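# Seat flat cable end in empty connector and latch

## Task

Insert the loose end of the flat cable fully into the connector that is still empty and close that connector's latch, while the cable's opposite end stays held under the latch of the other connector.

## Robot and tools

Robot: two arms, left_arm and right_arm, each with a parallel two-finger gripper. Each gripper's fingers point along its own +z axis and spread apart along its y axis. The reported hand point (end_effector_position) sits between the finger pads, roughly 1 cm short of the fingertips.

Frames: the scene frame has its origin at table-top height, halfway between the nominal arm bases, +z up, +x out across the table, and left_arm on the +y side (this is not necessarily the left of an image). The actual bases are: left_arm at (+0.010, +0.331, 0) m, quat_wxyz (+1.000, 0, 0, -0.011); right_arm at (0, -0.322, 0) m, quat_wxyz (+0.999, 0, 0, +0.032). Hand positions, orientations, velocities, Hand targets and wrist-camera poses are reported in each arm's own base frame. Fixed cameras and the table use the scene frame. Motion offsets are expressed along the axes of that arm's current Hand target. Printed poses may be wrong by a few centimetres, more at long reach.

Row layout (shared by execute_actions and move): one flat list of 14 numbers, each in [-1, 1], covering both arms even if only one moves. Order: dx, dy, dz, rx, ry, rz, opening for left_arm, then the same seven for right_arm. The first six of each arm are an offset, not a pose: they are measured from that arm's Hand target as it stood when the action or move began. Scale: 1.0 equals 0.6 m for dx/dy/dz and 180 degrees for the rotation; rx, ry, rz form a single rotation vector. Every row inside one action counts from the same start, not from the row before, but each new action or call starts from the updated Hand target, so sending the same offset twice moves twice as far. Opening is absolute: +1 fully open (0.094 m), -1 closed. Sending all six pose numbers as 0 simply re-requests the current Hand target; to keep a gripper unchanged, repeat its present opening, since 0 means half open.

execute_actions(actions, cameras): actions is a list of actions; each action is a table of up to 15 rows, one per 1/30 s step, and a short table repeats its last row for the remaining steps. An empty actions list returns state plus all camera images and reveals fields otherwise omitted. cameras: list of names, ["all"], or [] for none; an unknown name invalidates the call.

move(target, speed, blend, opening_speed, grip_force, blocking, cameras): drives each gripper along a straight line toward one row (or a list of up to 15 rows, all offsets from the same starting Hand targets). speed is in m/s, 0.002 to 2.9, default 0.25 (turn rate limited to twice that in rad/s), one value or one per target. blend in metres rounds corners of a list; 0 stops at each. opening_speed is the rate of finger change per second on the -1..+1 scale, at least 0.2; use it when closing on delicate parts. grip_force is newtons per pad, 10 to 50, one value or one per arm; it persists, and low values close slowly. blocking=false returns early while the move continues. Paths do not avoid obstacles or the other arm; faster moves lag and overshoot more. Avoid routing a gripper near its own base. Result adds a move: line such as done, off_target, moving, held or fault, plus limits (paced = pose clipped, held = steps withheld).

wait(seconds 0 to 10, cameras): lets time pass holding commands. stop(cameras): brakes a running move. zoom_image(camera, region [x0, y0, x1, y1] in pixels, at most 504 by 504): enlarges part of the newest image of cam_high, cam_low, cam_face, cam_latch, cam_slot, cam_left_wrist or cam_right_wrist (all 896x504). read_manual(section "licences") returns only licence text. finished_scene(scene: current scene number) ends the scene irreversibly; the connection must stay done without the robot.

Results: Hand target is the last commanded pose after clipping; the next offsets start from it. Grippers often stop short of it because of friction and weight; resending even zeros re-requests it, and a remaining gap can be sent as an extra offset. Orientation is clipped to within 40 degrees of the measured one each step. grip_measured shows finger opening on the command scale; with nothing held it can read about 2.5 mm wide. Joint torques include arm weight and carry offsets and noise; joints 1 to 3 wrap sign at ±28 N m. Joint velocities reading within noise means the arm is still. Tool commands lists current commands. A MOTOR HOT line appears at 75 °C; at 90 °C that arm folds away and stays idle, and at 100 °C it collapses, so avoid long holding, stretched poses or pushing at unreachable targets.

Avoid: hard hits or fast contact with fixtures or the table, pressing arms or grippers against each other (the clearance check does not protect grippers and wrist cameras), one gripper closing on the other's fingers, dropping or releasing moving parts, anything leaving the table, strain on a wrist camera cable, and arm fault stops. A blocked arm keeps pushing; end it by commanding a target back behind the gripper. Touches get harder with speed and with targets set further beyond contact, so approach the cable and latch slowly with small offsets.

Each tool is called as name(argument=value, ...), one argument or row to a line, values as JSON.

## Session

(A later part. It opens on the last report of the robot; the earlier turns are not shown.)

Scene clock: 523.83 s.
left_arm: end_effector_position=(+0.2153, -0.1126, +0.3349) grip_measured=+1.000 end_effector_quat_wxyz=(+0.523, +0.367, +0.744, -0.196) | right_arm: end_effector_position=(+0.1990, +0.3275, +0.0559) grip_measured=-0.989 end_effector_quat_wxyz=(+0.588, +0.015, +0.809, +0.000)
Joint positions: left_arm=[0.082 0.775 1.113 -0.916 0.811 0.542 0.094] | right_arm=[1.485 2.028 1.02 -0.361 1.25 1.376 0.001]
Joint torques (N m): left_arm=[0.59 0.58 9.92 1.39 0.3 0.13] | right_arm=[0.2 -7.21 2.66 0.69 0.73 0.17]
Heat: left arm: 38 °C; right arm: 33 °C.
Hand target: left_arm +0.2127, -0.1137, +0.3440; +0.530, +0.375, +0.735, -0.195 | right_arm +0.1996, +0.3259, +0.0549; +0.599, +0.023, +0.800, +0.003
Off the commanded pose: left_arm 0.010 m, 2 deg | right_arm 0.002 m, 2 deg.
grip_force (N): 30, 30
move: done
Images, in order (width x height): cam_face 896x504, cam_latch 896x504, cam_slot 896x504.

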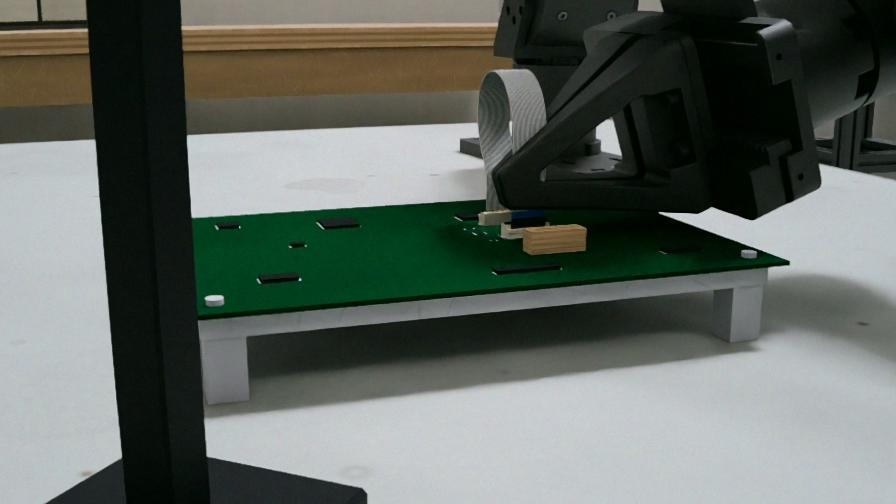

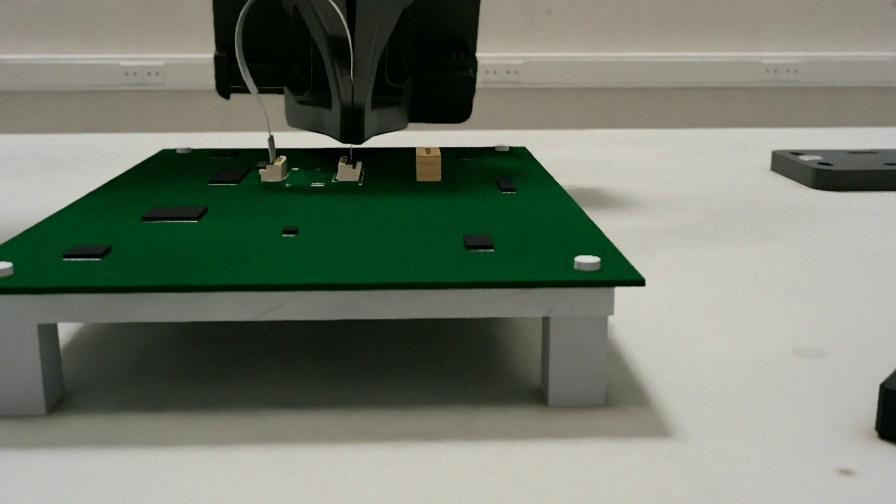

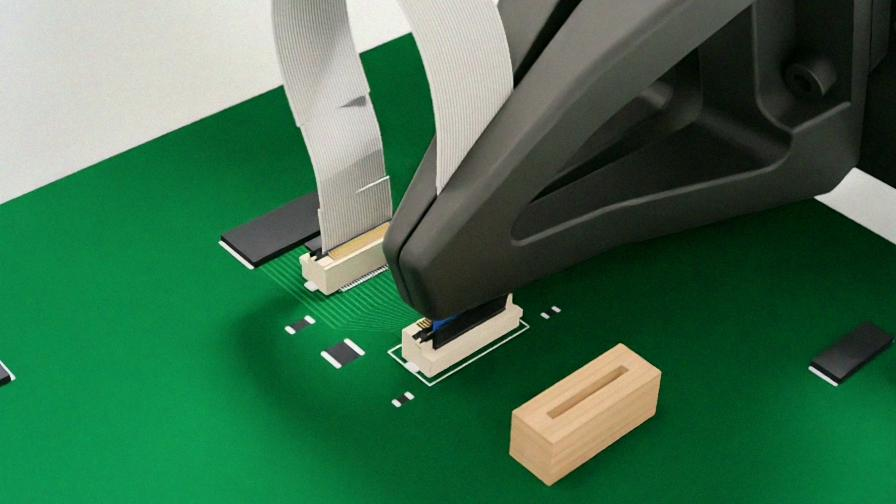

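move(
  target=[0,0,0,0,0,0,1,-0.00047,-0.00366,0,0,0,0,-1],
  speed=0.02,
  cameras=["cam_latch","cam_face","cam_slot"],
)

zoom_image(
  camera="cam_latch",
  region=[336, 144, 364, 170],
)

zoom_image(
  camera="cam_slot",
  region=[406, 314, 442, 344],
)

Scene clock: 526.60 s.
left_arm: end_effector_position=(+0.2153, -0.1126, +0.3349) grip_measured=+1.000 end_effector_quat_wxyz=(+0.523, +0.367, +0.744, -0.196) | right_arm: end_effector_position=(+0.1991, +0.3254, +0.0549) grip_measured=-0.989 end_effector_quat_wxyz=(+0.590, +0.016, +0.807, +0.000)
Joint positions: left_arm=[0.082 0.775 1.113 -0.916 0.811 0.542 0.094] | right_arm=[1.485 2.028 1.009 -0.349 1.256 1.377 0.001]
Joint torques (N m): left_arm=[0.53 0.62 10.02 1.4 0.25 0.13] | right_arm=[0.14 -7.66 2.69 0.62 0.67 0.14]
Heat: left arm: 38 °C; right arm: 33 °C.
Hand target: left_arm +0.2127, -0.1137, +0.3440; +0.530, +0.375, +0.735, -0.195 | right_arm +0.1997, +0.3237, +0.0551; +0.599, +0.023, +0.800, +0.003
Off the commanded pose: left_arm 0.010 m, 2 deg | right_arm 0.002 m, 2 deg.
grip_force (N): 30, 30
move: done
Images, in order (width x height): cam_face 896x504, cam_latch 896x504, cam_slot 896x504.

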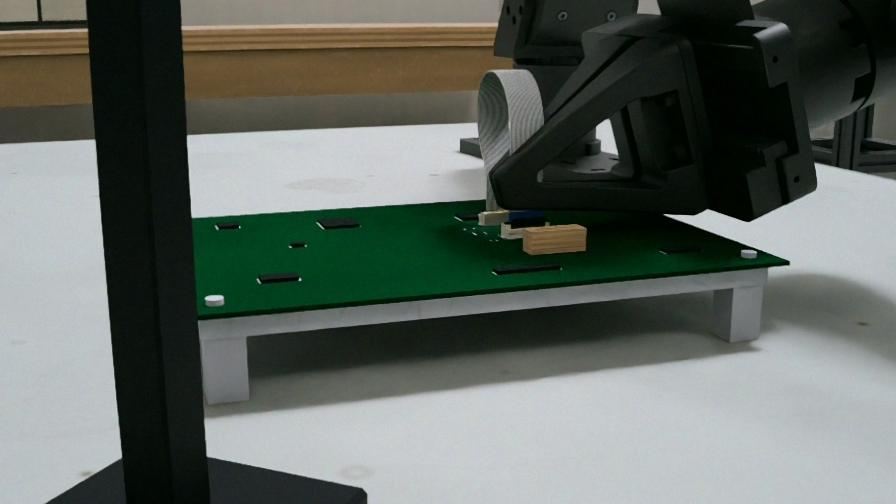

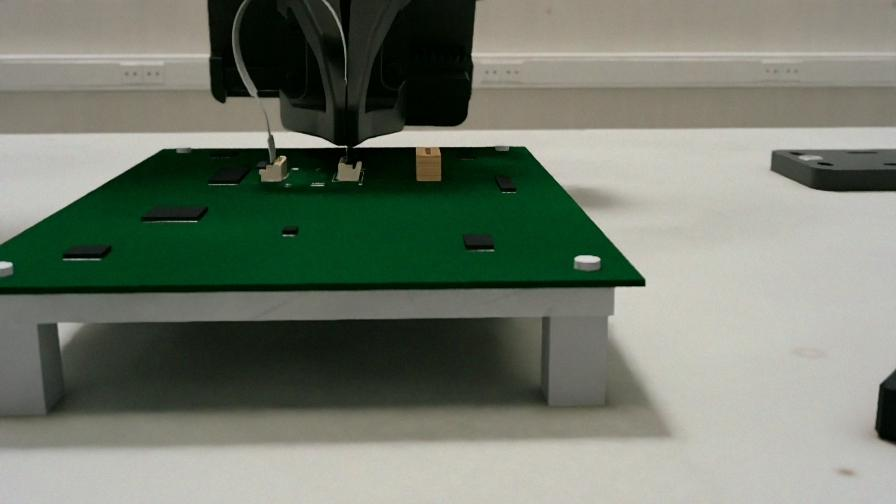

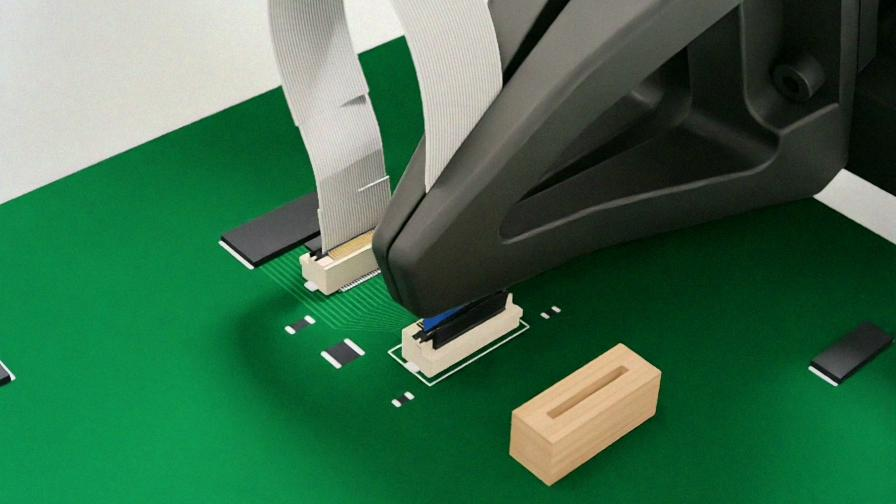

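Scaled by 18.000 from the camera's 896x504 image, which has a finer 1280x720 frame.

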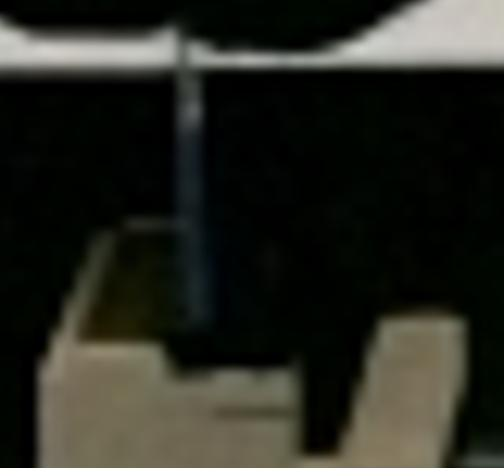

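Scaled by 14.000 from the camera's 896x504 image, which has a finer 1280x720 frame.

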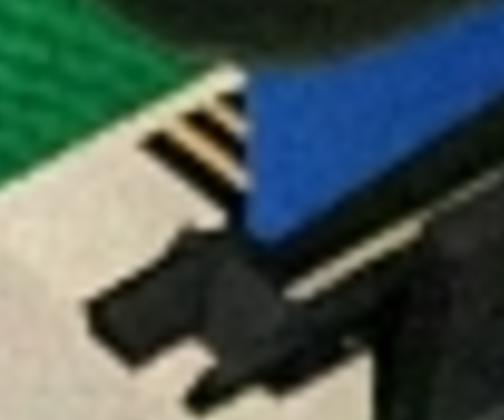

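zoom_image(
  camera="cam_face",
  region=[494, 204, 554, 244],
)

zoom_image(
  camera="cam_face",
  region=[530, 206, 552, 232],
)

Scaled by 8.400 from the camera's 896x504 image, which has a finer 1280x720 frame.

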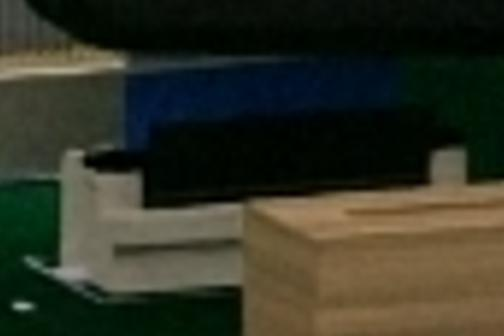

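Scaled by 19.385 from the camera's 896x504 image, which has a finer 1280x720 frame.

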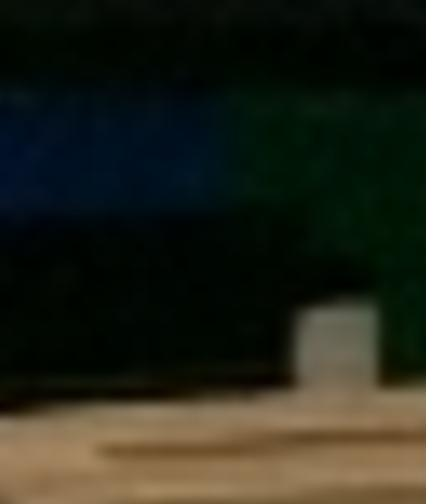

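move(
  target=[0,0,0,0,0,0,1,0.00194,0.00062,-0.00013,-0.00077,0.00207,-0.00014,-1],
  speed=0.02,
  cameras=["cam_latch","cam_face","cam_slot"],
)

zoom_image(
  camera="cam_latch",
  region=[336, 144, 364, 170],
)

zoom_image(
  camera="cam_slot",
  region=[406, 314, 442, 344],
)

Scene clock: 532.37 s.
left_arm: end_effector_position=(+0.2153, -0.1126, +0.3349) grip_measured=+1.000 end_effector_quat_wxyz=(+0.523, +0.367, +0.744, -0.196) | right_arm: end_effector_position=(+0.1992, +0.3256, +0.0550) grip_measured=-0.989 end_effector_quat_wxyz=(+0.590, +0.016, +0.807, +0.000)
Joint positions: left_arm=[0.082 0.775 1.113 -0.916 0.811 0.542 0.094] | right_arm=[1.485 2.028 1.009 -0.348 1.256 1.377 0.001]
Joint torques (N m): left_arm=[0.58 0.61 9.98 1.38 0.31 0.05] | right_arm=[0.16 -7.72 2.56 0.66 0.62 0.11]
Heat: left arm: 38 °C; right arm: 34 °C.
Hand target: left_arm +0.2127, -0.1137, +0.3440; +0.530, +0.375, +0.735, -0.195 | right_arm +0.1993, +0.3241, +0.0540; +0.596, +0.022, +0.802, +0.004
Off the commanded pose: left_arm 0.010 m, 2 deg | right_arm 0.002 m, 1 deg.
grip_force (N): 30, 30
move: done
Images, in order (width x height): cam_face 896x504, cam_latch 896x504, cam_slot 896x504.

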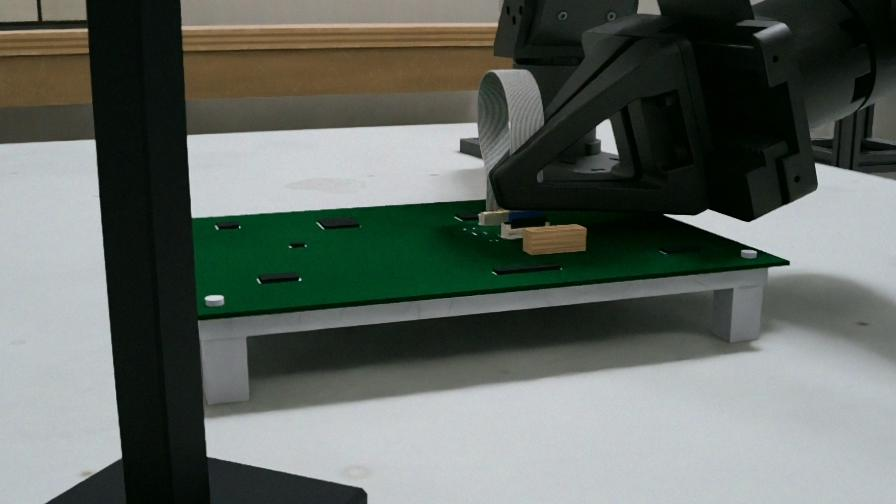

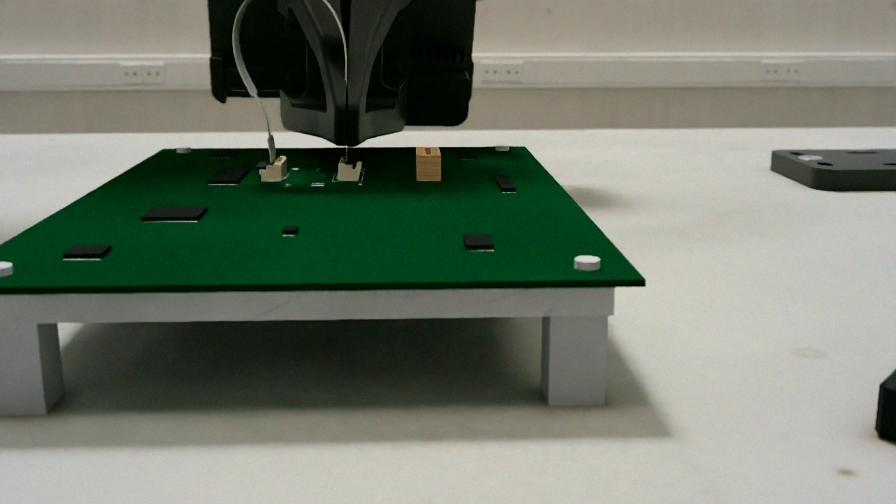

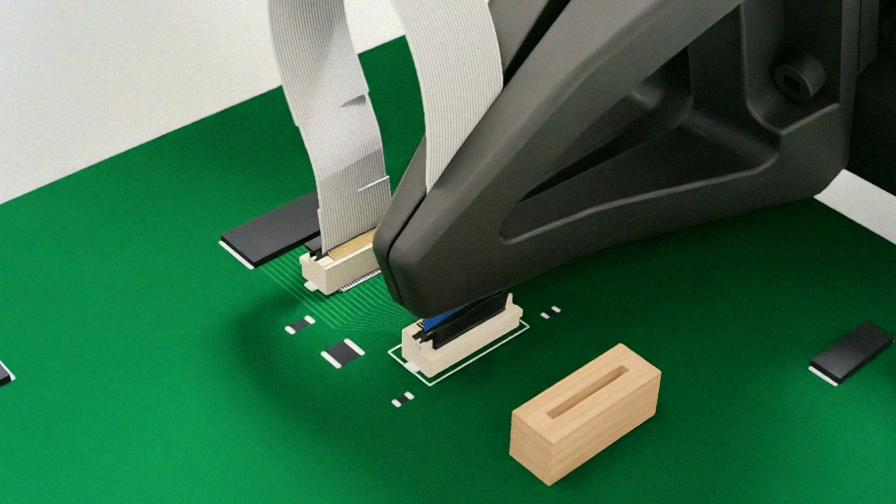

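Scaled by 18.000 from the camera's 896x504 image, which has a finer 1280x720 frame.

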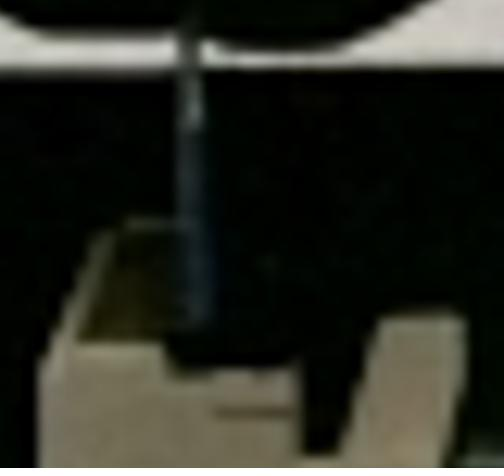

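Scaled by 14.000 from the camera's 896x504 image, which has a finer 1280x720 frame.

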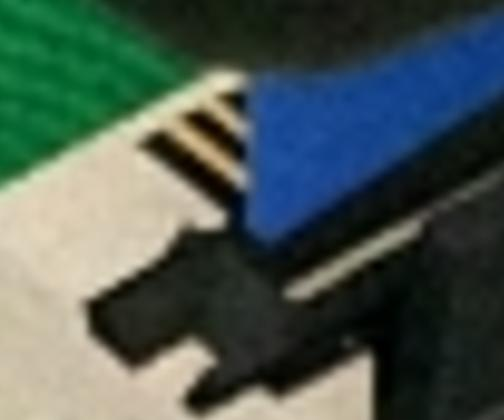

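move(
  target=[0,0,0,0,0,0,1,0.00194,0.00062,-0.00013,-0.00077,0.00207,-0.00014,-1],
  speed=0.02,
  cameras=["cam_latch","cam_slot"],
)

zoom_image(
  camera="cam_latch",
  region=[336, 144, 364, 170],
)

zoom_image(
  camera="cam_slot",
  region=[406, 314, 442, 344],
)

Scene clock: 534.50 s.
left_arm: end_effector_position=(+0.2153, -0.1126, +0.3349) grip_measured=+1.000 end_effector_quat_wxyz=(+0.523, +0.367, +0.744, -0.196) | right_arm: end_effector_position=(+0.1992, +0.3258, +0.0549) grip_measured=-0.989 end_effector_quat_wxyz=(+0.590, +0.017, +0.807, +0.001)
Joint positions: left_arm=[0.082 0.775 1.113 -0.916 0.811 0.542 0.094] | right_arm=[1.485 2.028 1.009 -0.346 1.256 1.377 0.001]
Joint torques (N m): left_arm=[0.46 0.49 9.91 1.41 0.26 0.12] | right_arm=[0.16 -7.73 2.48 0.68 0.57 0.07]
Heat: left arm: 38 °C; right arm: 34 °C.
Hand target: left_arm +0.2127, -0.1137, +0.3440; +0.530, +0.375, +0.735, -0.195 | right_arm +0.1989, +0.3245, +0.0529; +0.594, +0.021, +0.804, +0.005
Off the commanded pose: left_arm 0.010 m, 2 deg | right_arm 0.002 m, 1 deg.
grip_force (N): 30, 30
move: done
Images, in order (width x height): cam_latch 896x504, cam_slot 896x504.

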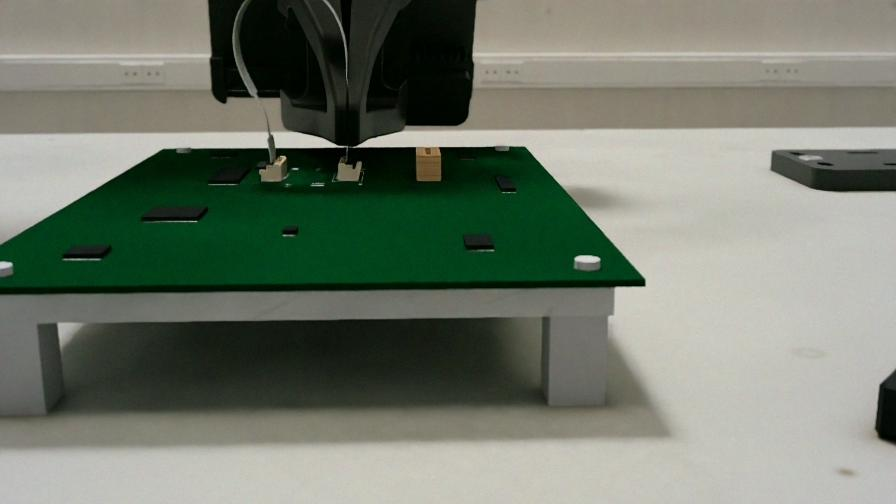

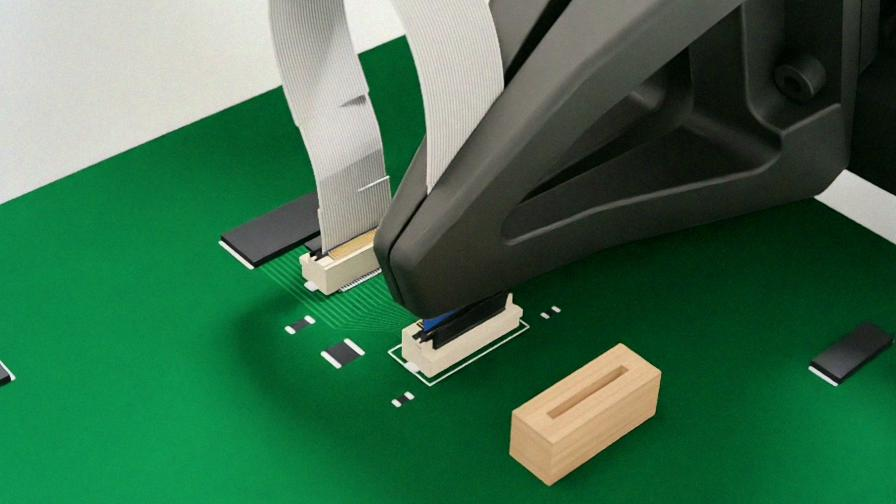

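Scaled by 18.000 from the camera's 896x504 image, which has a finer 1280x720 frame.

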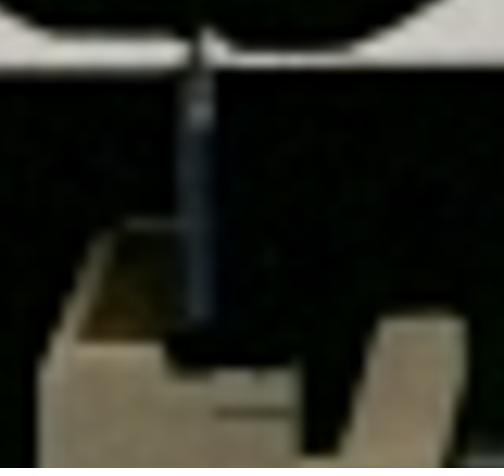

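Scaled by 14.000 from the camera's 896x504 image, which has a finer 1280x720 frame.

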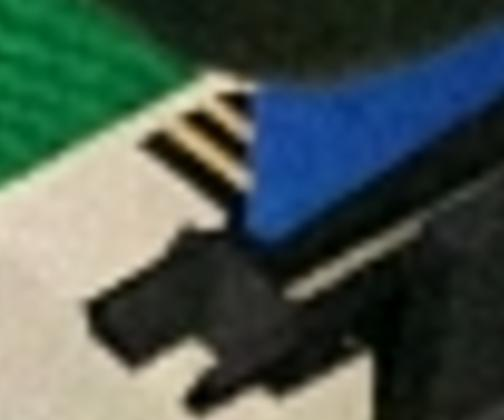

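move(
  target=[0,0,0,0,0,0,1,0.00388,0.0008,-0.00026,-0.00154,0.00414,-0.00028,-1],
  speed=0.02,
  cameras=["cam_latch","cam_slot"],
)

zoom_image(
  camera="cam_latch",
  region=[336, 144, 364, 170],
)

zoom_image(
  camera="cam_slot",
  region=[406, 314, 442, 344],
)

Scene clock: 538.73 s.
left_arm: end_effector_position=(+0.2153, -0.1126, +0.3349) grip_measured=+1.000 end_effector_quat_wxyz=(+0.523, +0.367, +0.744, -0.196) | right_arm: end_effector_position=(+0.1992, +0.3259, +0.0545) grip_measured=-0.989 end_effector_quat_wxyz=(+0.591, +0.017, +0.807, +0.002)
Joint positions: left_arm=[0.082 0.775 1.113 -0.916 0.811 0.542 0.094] | right_arm=[1.485 2.028 1.005 -0.336 1.256 1.372 0.001]
Joint torques (N m): left_arm=[0.72 0.69 9.8 1.39 0.3 0.11] | right_arm=[0.18 -7.9 2.48 0.66 0.45 0.05]
Heat: left arm: 38 °C; right arm: 34 °C.
Hand target: left_arm +0.2127, -0.1137, +0.3440; +0.530, +0.375, +0.735, -0.195 | right_arm +0.1980, +0.3251, +0.0507; +0.589, +0.019, +0.808, +0.007
Off the commanded pose: left_arm 0.010 m, 2 deg | right_arm 0.004 m, 1 deg.
grip_force (N): 30, 30
move: done
Images, in order (width x height): cam_latch 896x504, cam_slot 896x504.

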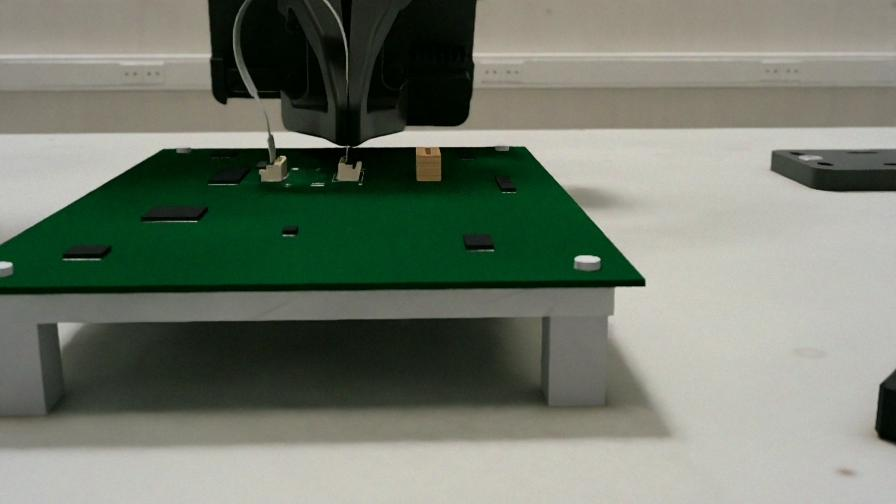

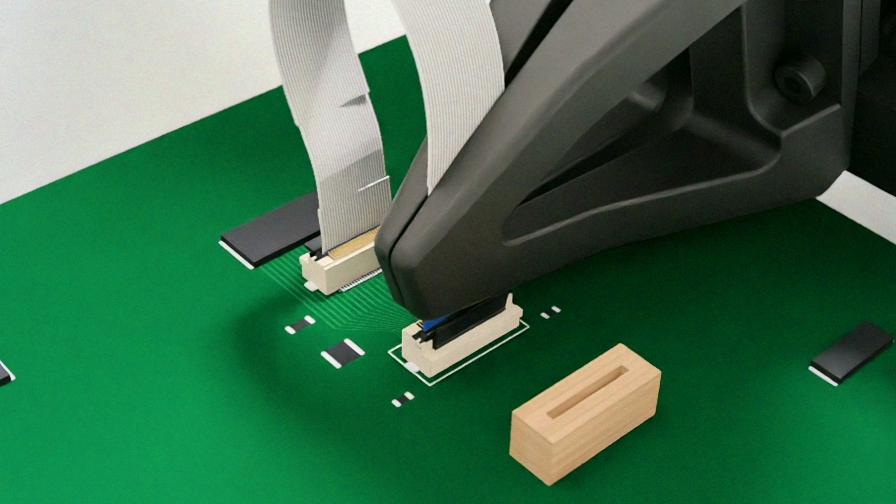

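Scaled by 18.000 from the camera's 896x504 image, which has a finer 1280x720 frame.

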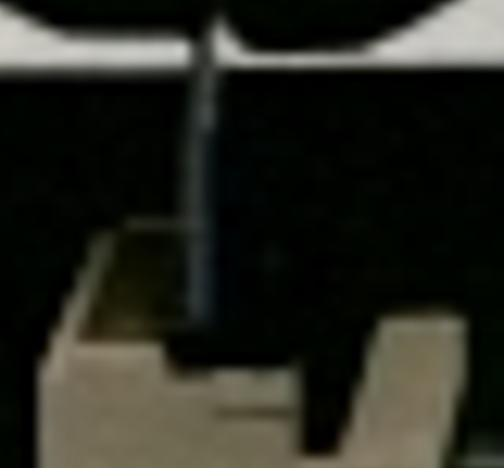

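Scaled by 14.000 from the camera's 896x504 image, which has a finer 1280x720 frame.

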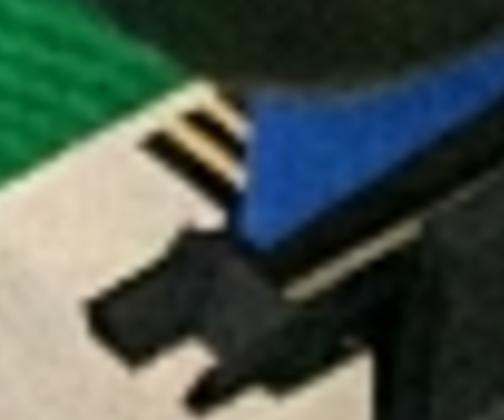

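move(
  target=[0,0,0,0,0,0,1,0.00272,-0.0008,-0.00223,-0.00154,0.00414,-0.00028,-1],
  speed=0.02,
  cameras=["cam_latch","cam_slot"],
)

zoom_image(
  camera="cam_latch",
  region=[336, 144, 364, 170],
)

zoom_image(
  camera="cam_slot",
  region=[406, 314, 442, 344],
)

Scene clock: 540.97 s.
left_arm: end_effector_position=(+0.2153, -0.1126, +0.3349) grip_measured=+1.000 end_effector_quat_wxyz=(+0.523, +0.367, +0.744, -0.196) | right_arm: end_effector_position=(+0.1990, +0.3254, +0.0542) grip_measured=-0.989 end_effector_quat_wxyz=(+0.591, +0.016, +0.806, +0.002)
Joint positions: left_arm=[0.082 0.775 1.113 -0.916 0.811 0.542 0.094] | right_arm=[1.486 2.028 1.002 -0.334 1.258 1.372 0.001]
Joint torques (N m): left_arm=[0.61 0.57 9.98 1.39 0.28 0.12] | right_arm=[0.38 -8.36 2.3 0.6 0.32 0.08]
Heat: left arm: 38 °C; right arm: 34 °C.
Hand target: left_arm +0.2127, -0.1137, +0.3440; +0.530, +0.375, +0.735, -0.195 | right_arm +0.1962, +0.3248, +0.0496; +0.583, +0.017, +0.812, +0.009
Off the commanded pose: left_arm 0.010 m, 2 deg | right_arm 0.005 m, 1 deg.
grip_force (N): 30, 30
move: done
Images, in order (width x height): cam_latch 896x504, cam_slot 896x504.

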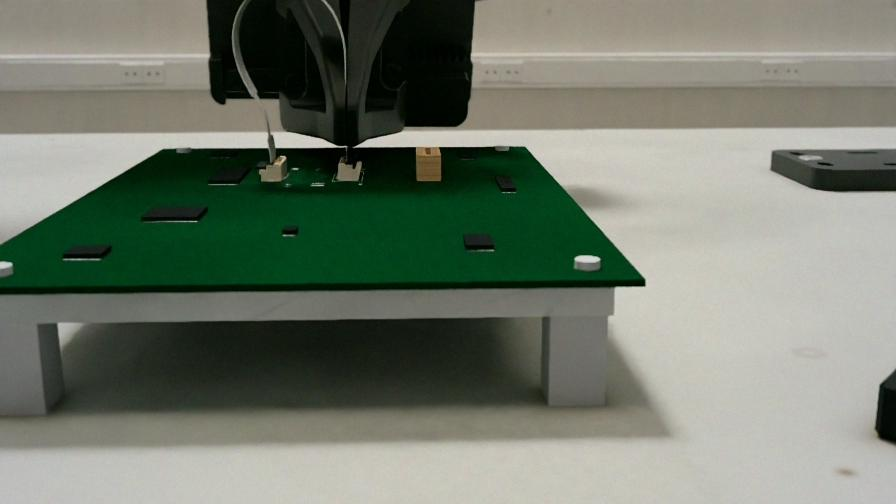

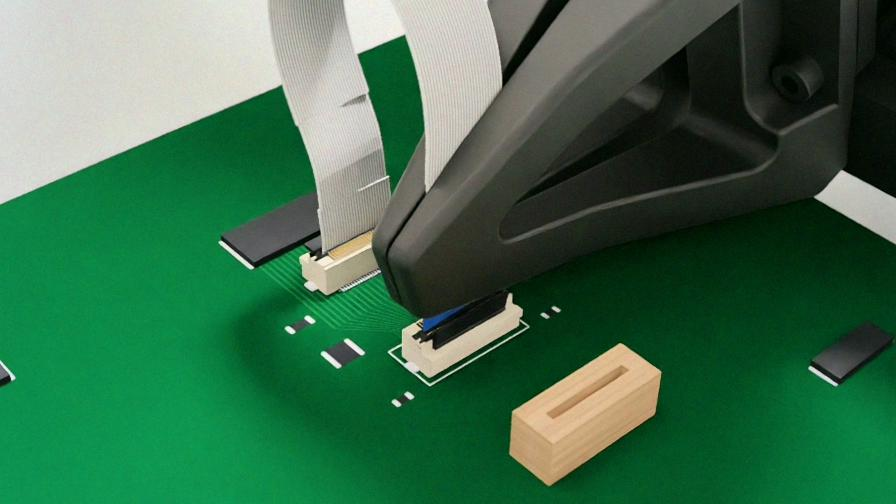

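Scaled by 18.000 from the camera's 896x504 image, which has a finer 1280x720 frame.

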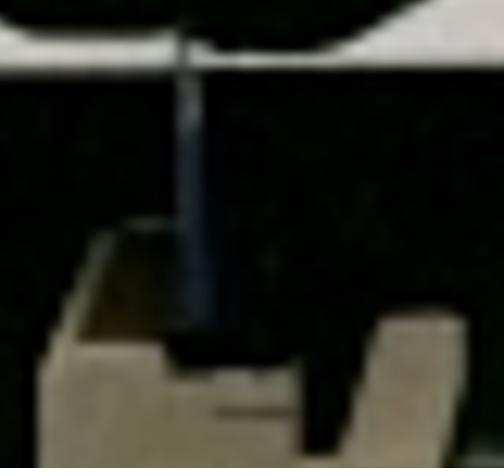

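Scaled by 14.000 from the camera's 896x504 image, which has a finer 1280x720 frame.

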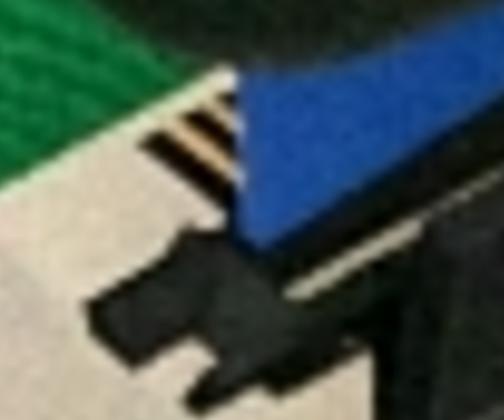

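execute_actions(
  actions=[],
  cameras=["cam_latch","cam_slot","cam_face"],
)

zoom_image(
  camera="cam_latch",
  region=[336, 144, 364, 170],
)

zoom_image(
  camera="cam_slot",
  region=[406, 314, 442, 344],
)

zoom_image(
  camera="cam_face",
  region=[494, 204, 554, 244],
)

Scene clock: 550.43 s.
left_arm: end_effector_position=(+0.2153, -0.1126, +0.3349) grip_measured=+1.000 end_effector_quat_wxyz=(+0.523, +0.367, +0.744, -0.196) | right_arm: end_effector_position=(+0.1990, +0.3253, +0.0542) grip_measured=-0.989 end_effector_quat_wxyz=(+0.591, +0.016, +0.806, +0.002)
Joint positions: left_arm=[0.082 0.775 1.113 -0.916 0.811 0.542 0.094] | right_arm=[1.486 2.028 1.002 -0.333 1.258 1.372 0.001]
Joint velocities: within noise
Joint torques (N m): left_arm=[0.65 0.49 9.96 1.37 0.3 0.11] | right_arm=[0.38 -8.36 2.33 0.61 0.32 0.08]
Heat: left arm: 38 °C; right arm: 35 °C.
Hand target: left_arm +0.2127, -0.1137, +0.3440; +0.530, +0.375, +0.735, -0.195 | right_arm +0.1962, +0.3247, +0.0496; +0.583, +0.017, +0.812, +0.009
Tool commands: left_gripper/opening=+1.0 right_gripper/opening=-1.0
Off the commanded pose: left_arm 0.010 m, 2 deg | right_arm 0.005 m, 1 deg.
grip_force (N): 30, 30
Images, in order (width x height): cam_face 896x504, cam_latch 896x504, cam_slot 896x504.

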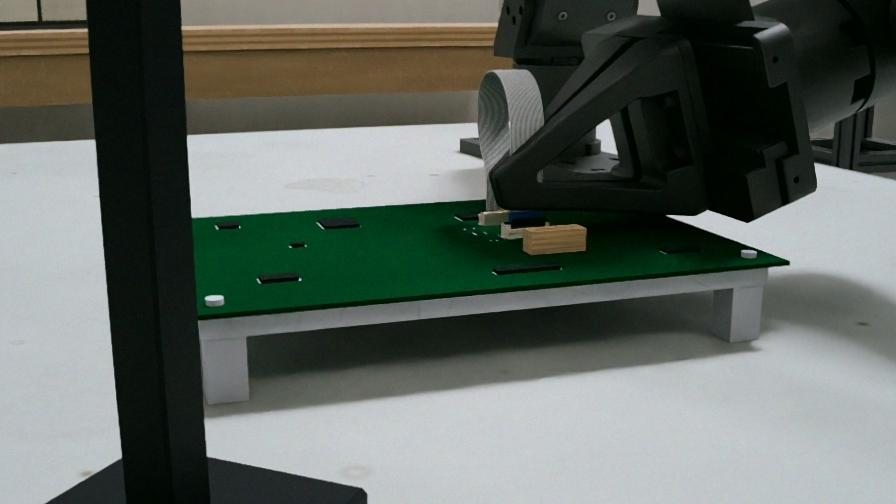

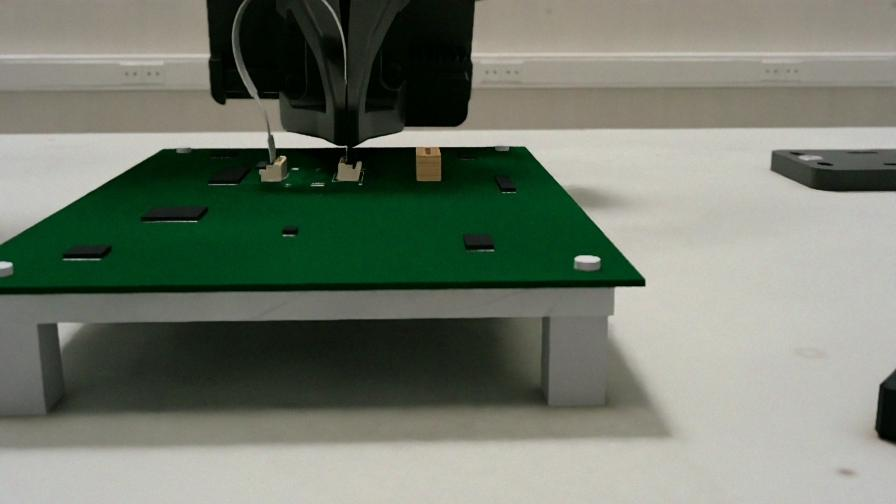

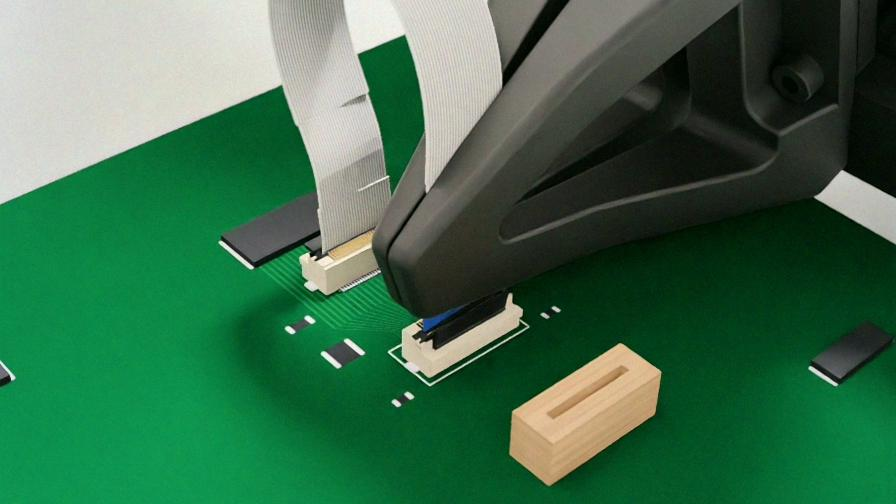

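Scaled by 18.000 from the camera's 896x504 image, which has a finer 1280x720 frame.

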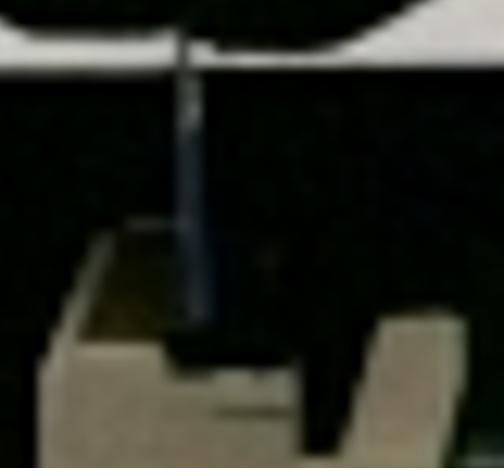

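Scaled by 14.000 from the camera's 896x504 image, which has a finer 1280x720 frame.

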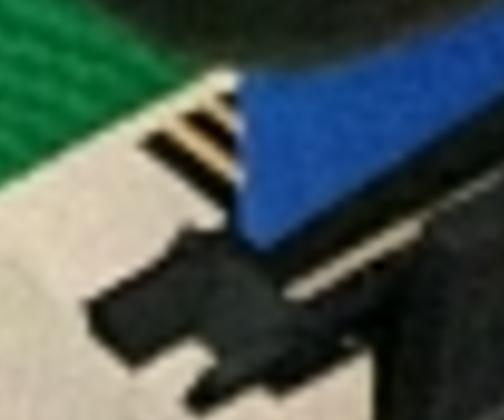

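Scaled by 8.400 from the camera's 896x504 image, which has a finer 1280x720 frame.

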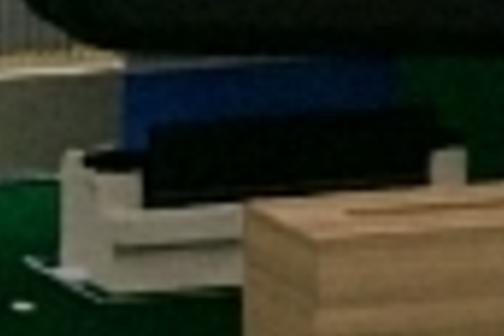

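move(
  target=[0,0,0,0,0,0,1,0.00106,-0.00006,-0.00316,0,0,0,-1],
  speed=0.03,
)

move(
  target=[0,0,0,0,0,0,1,0.00106,-0.00006,-0.00316,0,0,0,-1],
  speed=0.03,
  cameras=["cam_latch","cam_slot","cam_face"],
)

zoom_image(
  camera="cam_slot",
  region=[406, 314, 442, 344],
)

zoom_image(
  camera="cam_latch",
  region=[336, 144, 364, 170],
)

Scene clock: 553.10 s.
left_arm: end_effector_position=(+0.2153, -0.1126, +0.3349) grip_measured=+1.000 end_effector_quat_wxyz=(+0.523, +0.367, +0.744, -0.196) | right_arm: end_effector_position=(+0.1979, +0.3260, +0.0542) grip_measured=-0.989 end_effector_quat_wxyz=(+0.591, +0.017, +0.806, +0.004)
Joint positions: left_arm=[0.082 0.775 1.113 -0.916 0.811 0.542 0.094] | right_arm=[1.489 2.028 1.002 -0.333 1.259 1.377 0.001]
Joint torques (N m): left_arm=[0.62 0.47 9.91 1.43 0.26 0.11] | right_arm=[0.58 -8.28 2.52 0.47 0.33 0.18]
Heat: left arm: 38 °C; right arm: 35 °C.
Hand target: left_arm +0.2127, -0.1137, +0.3440; +0.530, +0.375, +0.735, -0.195 | right_arm +0.1943, +0.3246, +0.0496; +0.583, +0.017, +0.812, +0.009
Off the commanded pose: left_arm 0.010 m, 2 deg | right_arm 0.006 m, 1 deg.
grip_force (N): 30, 30
move: done

Scene clock: 553.93 s.
left_arm: end_effector_position=(+0.2153, -0.1126, +0.3349) grip_measured=+1.000 end_effector_quat_wxyz=(+0.523, +0.367, +0.744, -0.196) | right_arm: end_effector_position=(+0.1970, +0.3263, +0.0543) grip_measured=-0.989 end_effector_quat_wxyz=(+0.592, +0.022, +0.806, +0.009)
Joint positions: left_arm=[0.082 0.775 1.113 -0.916 0.811 0.542 0.094] | right_arm=[1.492 2.028 1.002 -0.334 1.259 1.393 0.001]
Joint torques (N m): left_arm=[0.49 0.55 9.98 1.41 0.28 0.1] | right_arm=[0.84 -8.17 2.81 0.33 0.33 0.14]
Heat: left arm: 38 °C; right arm: 35 °C.
Hand target: left_arm +0.2127, -0.1137, +0.3440; +0.530, +0.375, +0.735, -0.195 | right_arm +0.1923, +0.3246, +0.0496; +0.583, +0.017, +0.812, +0.009
Off the commanded pose: left_arm 0.010 m, 2 deg | right_arm 0.007 m, 1 deg.
grip_force (N): 30, 30
move: done
Images, in order (width x height): cam_face 896x504, cam_latch 896x504, cam_slot 896x504.

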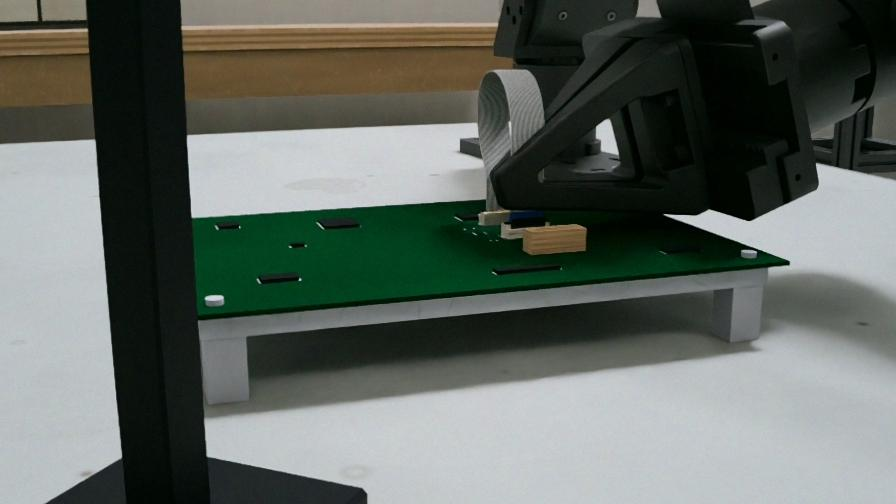

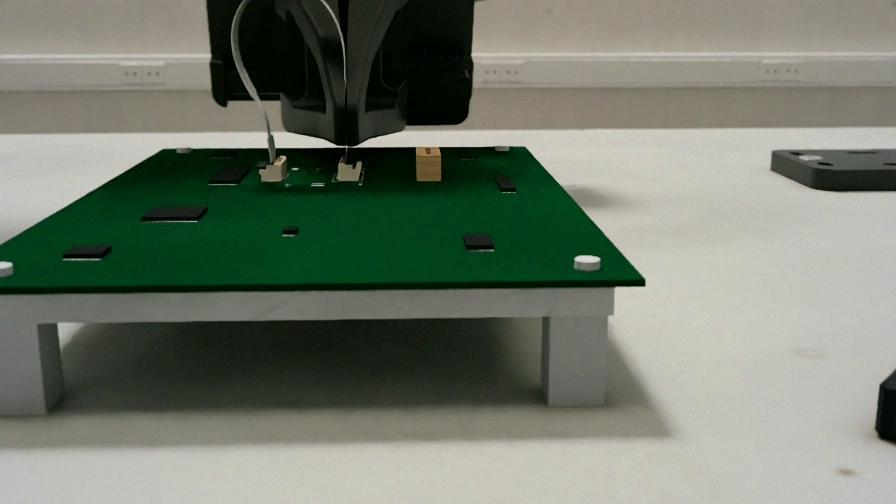

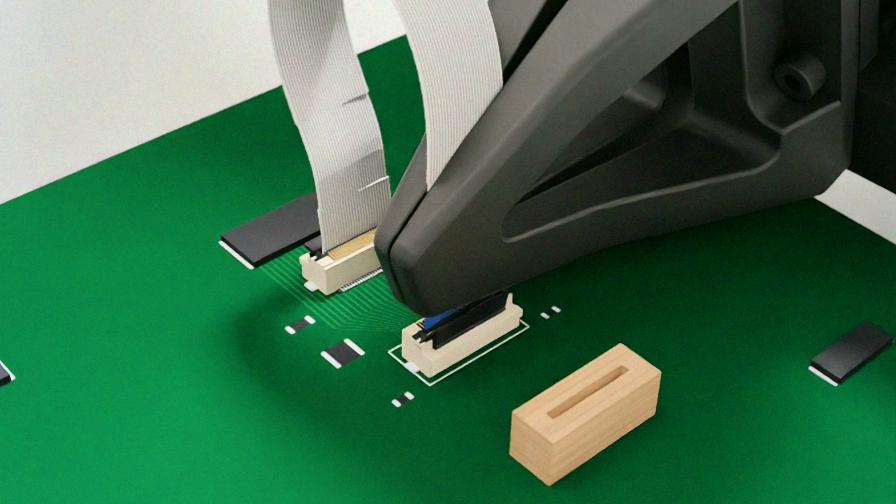

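Scaled by 14.000 from the camera's 896x504 image, which has a finer 1280x720 frame.

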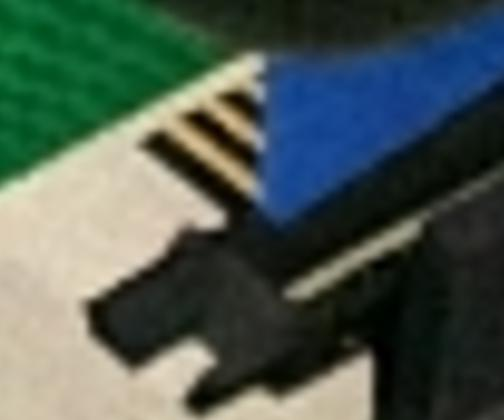

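Scaled by 18.000 from the camera's 896x504 image, which has a finer 1280x720 frame.

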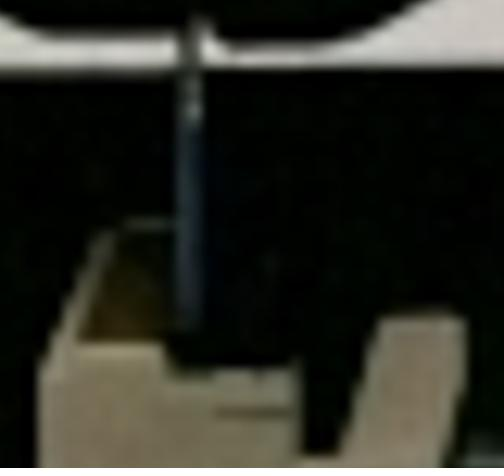

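zoom_image(
  camera="cam_face",
  region=[494, 204, 554, 244],
)

zoom_image(
  camera="cam_slot",
  region=[396, 274, 536, 384],
)

Scaled by 8.400 from the camera's 896x504 image, which has a finer 1280x720 frame.

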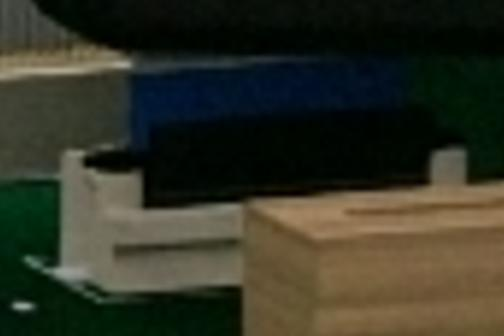

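Scaled by 3.600 from the camera's 896x504 image, which has a finer 1280x720 frame.

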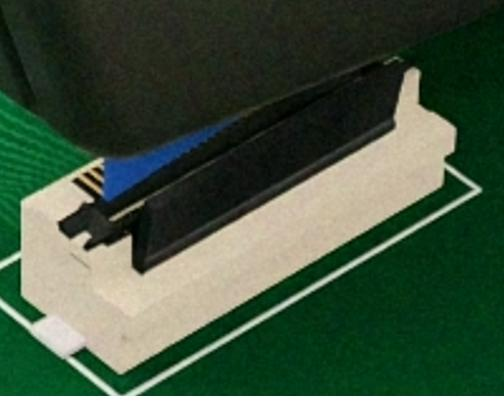

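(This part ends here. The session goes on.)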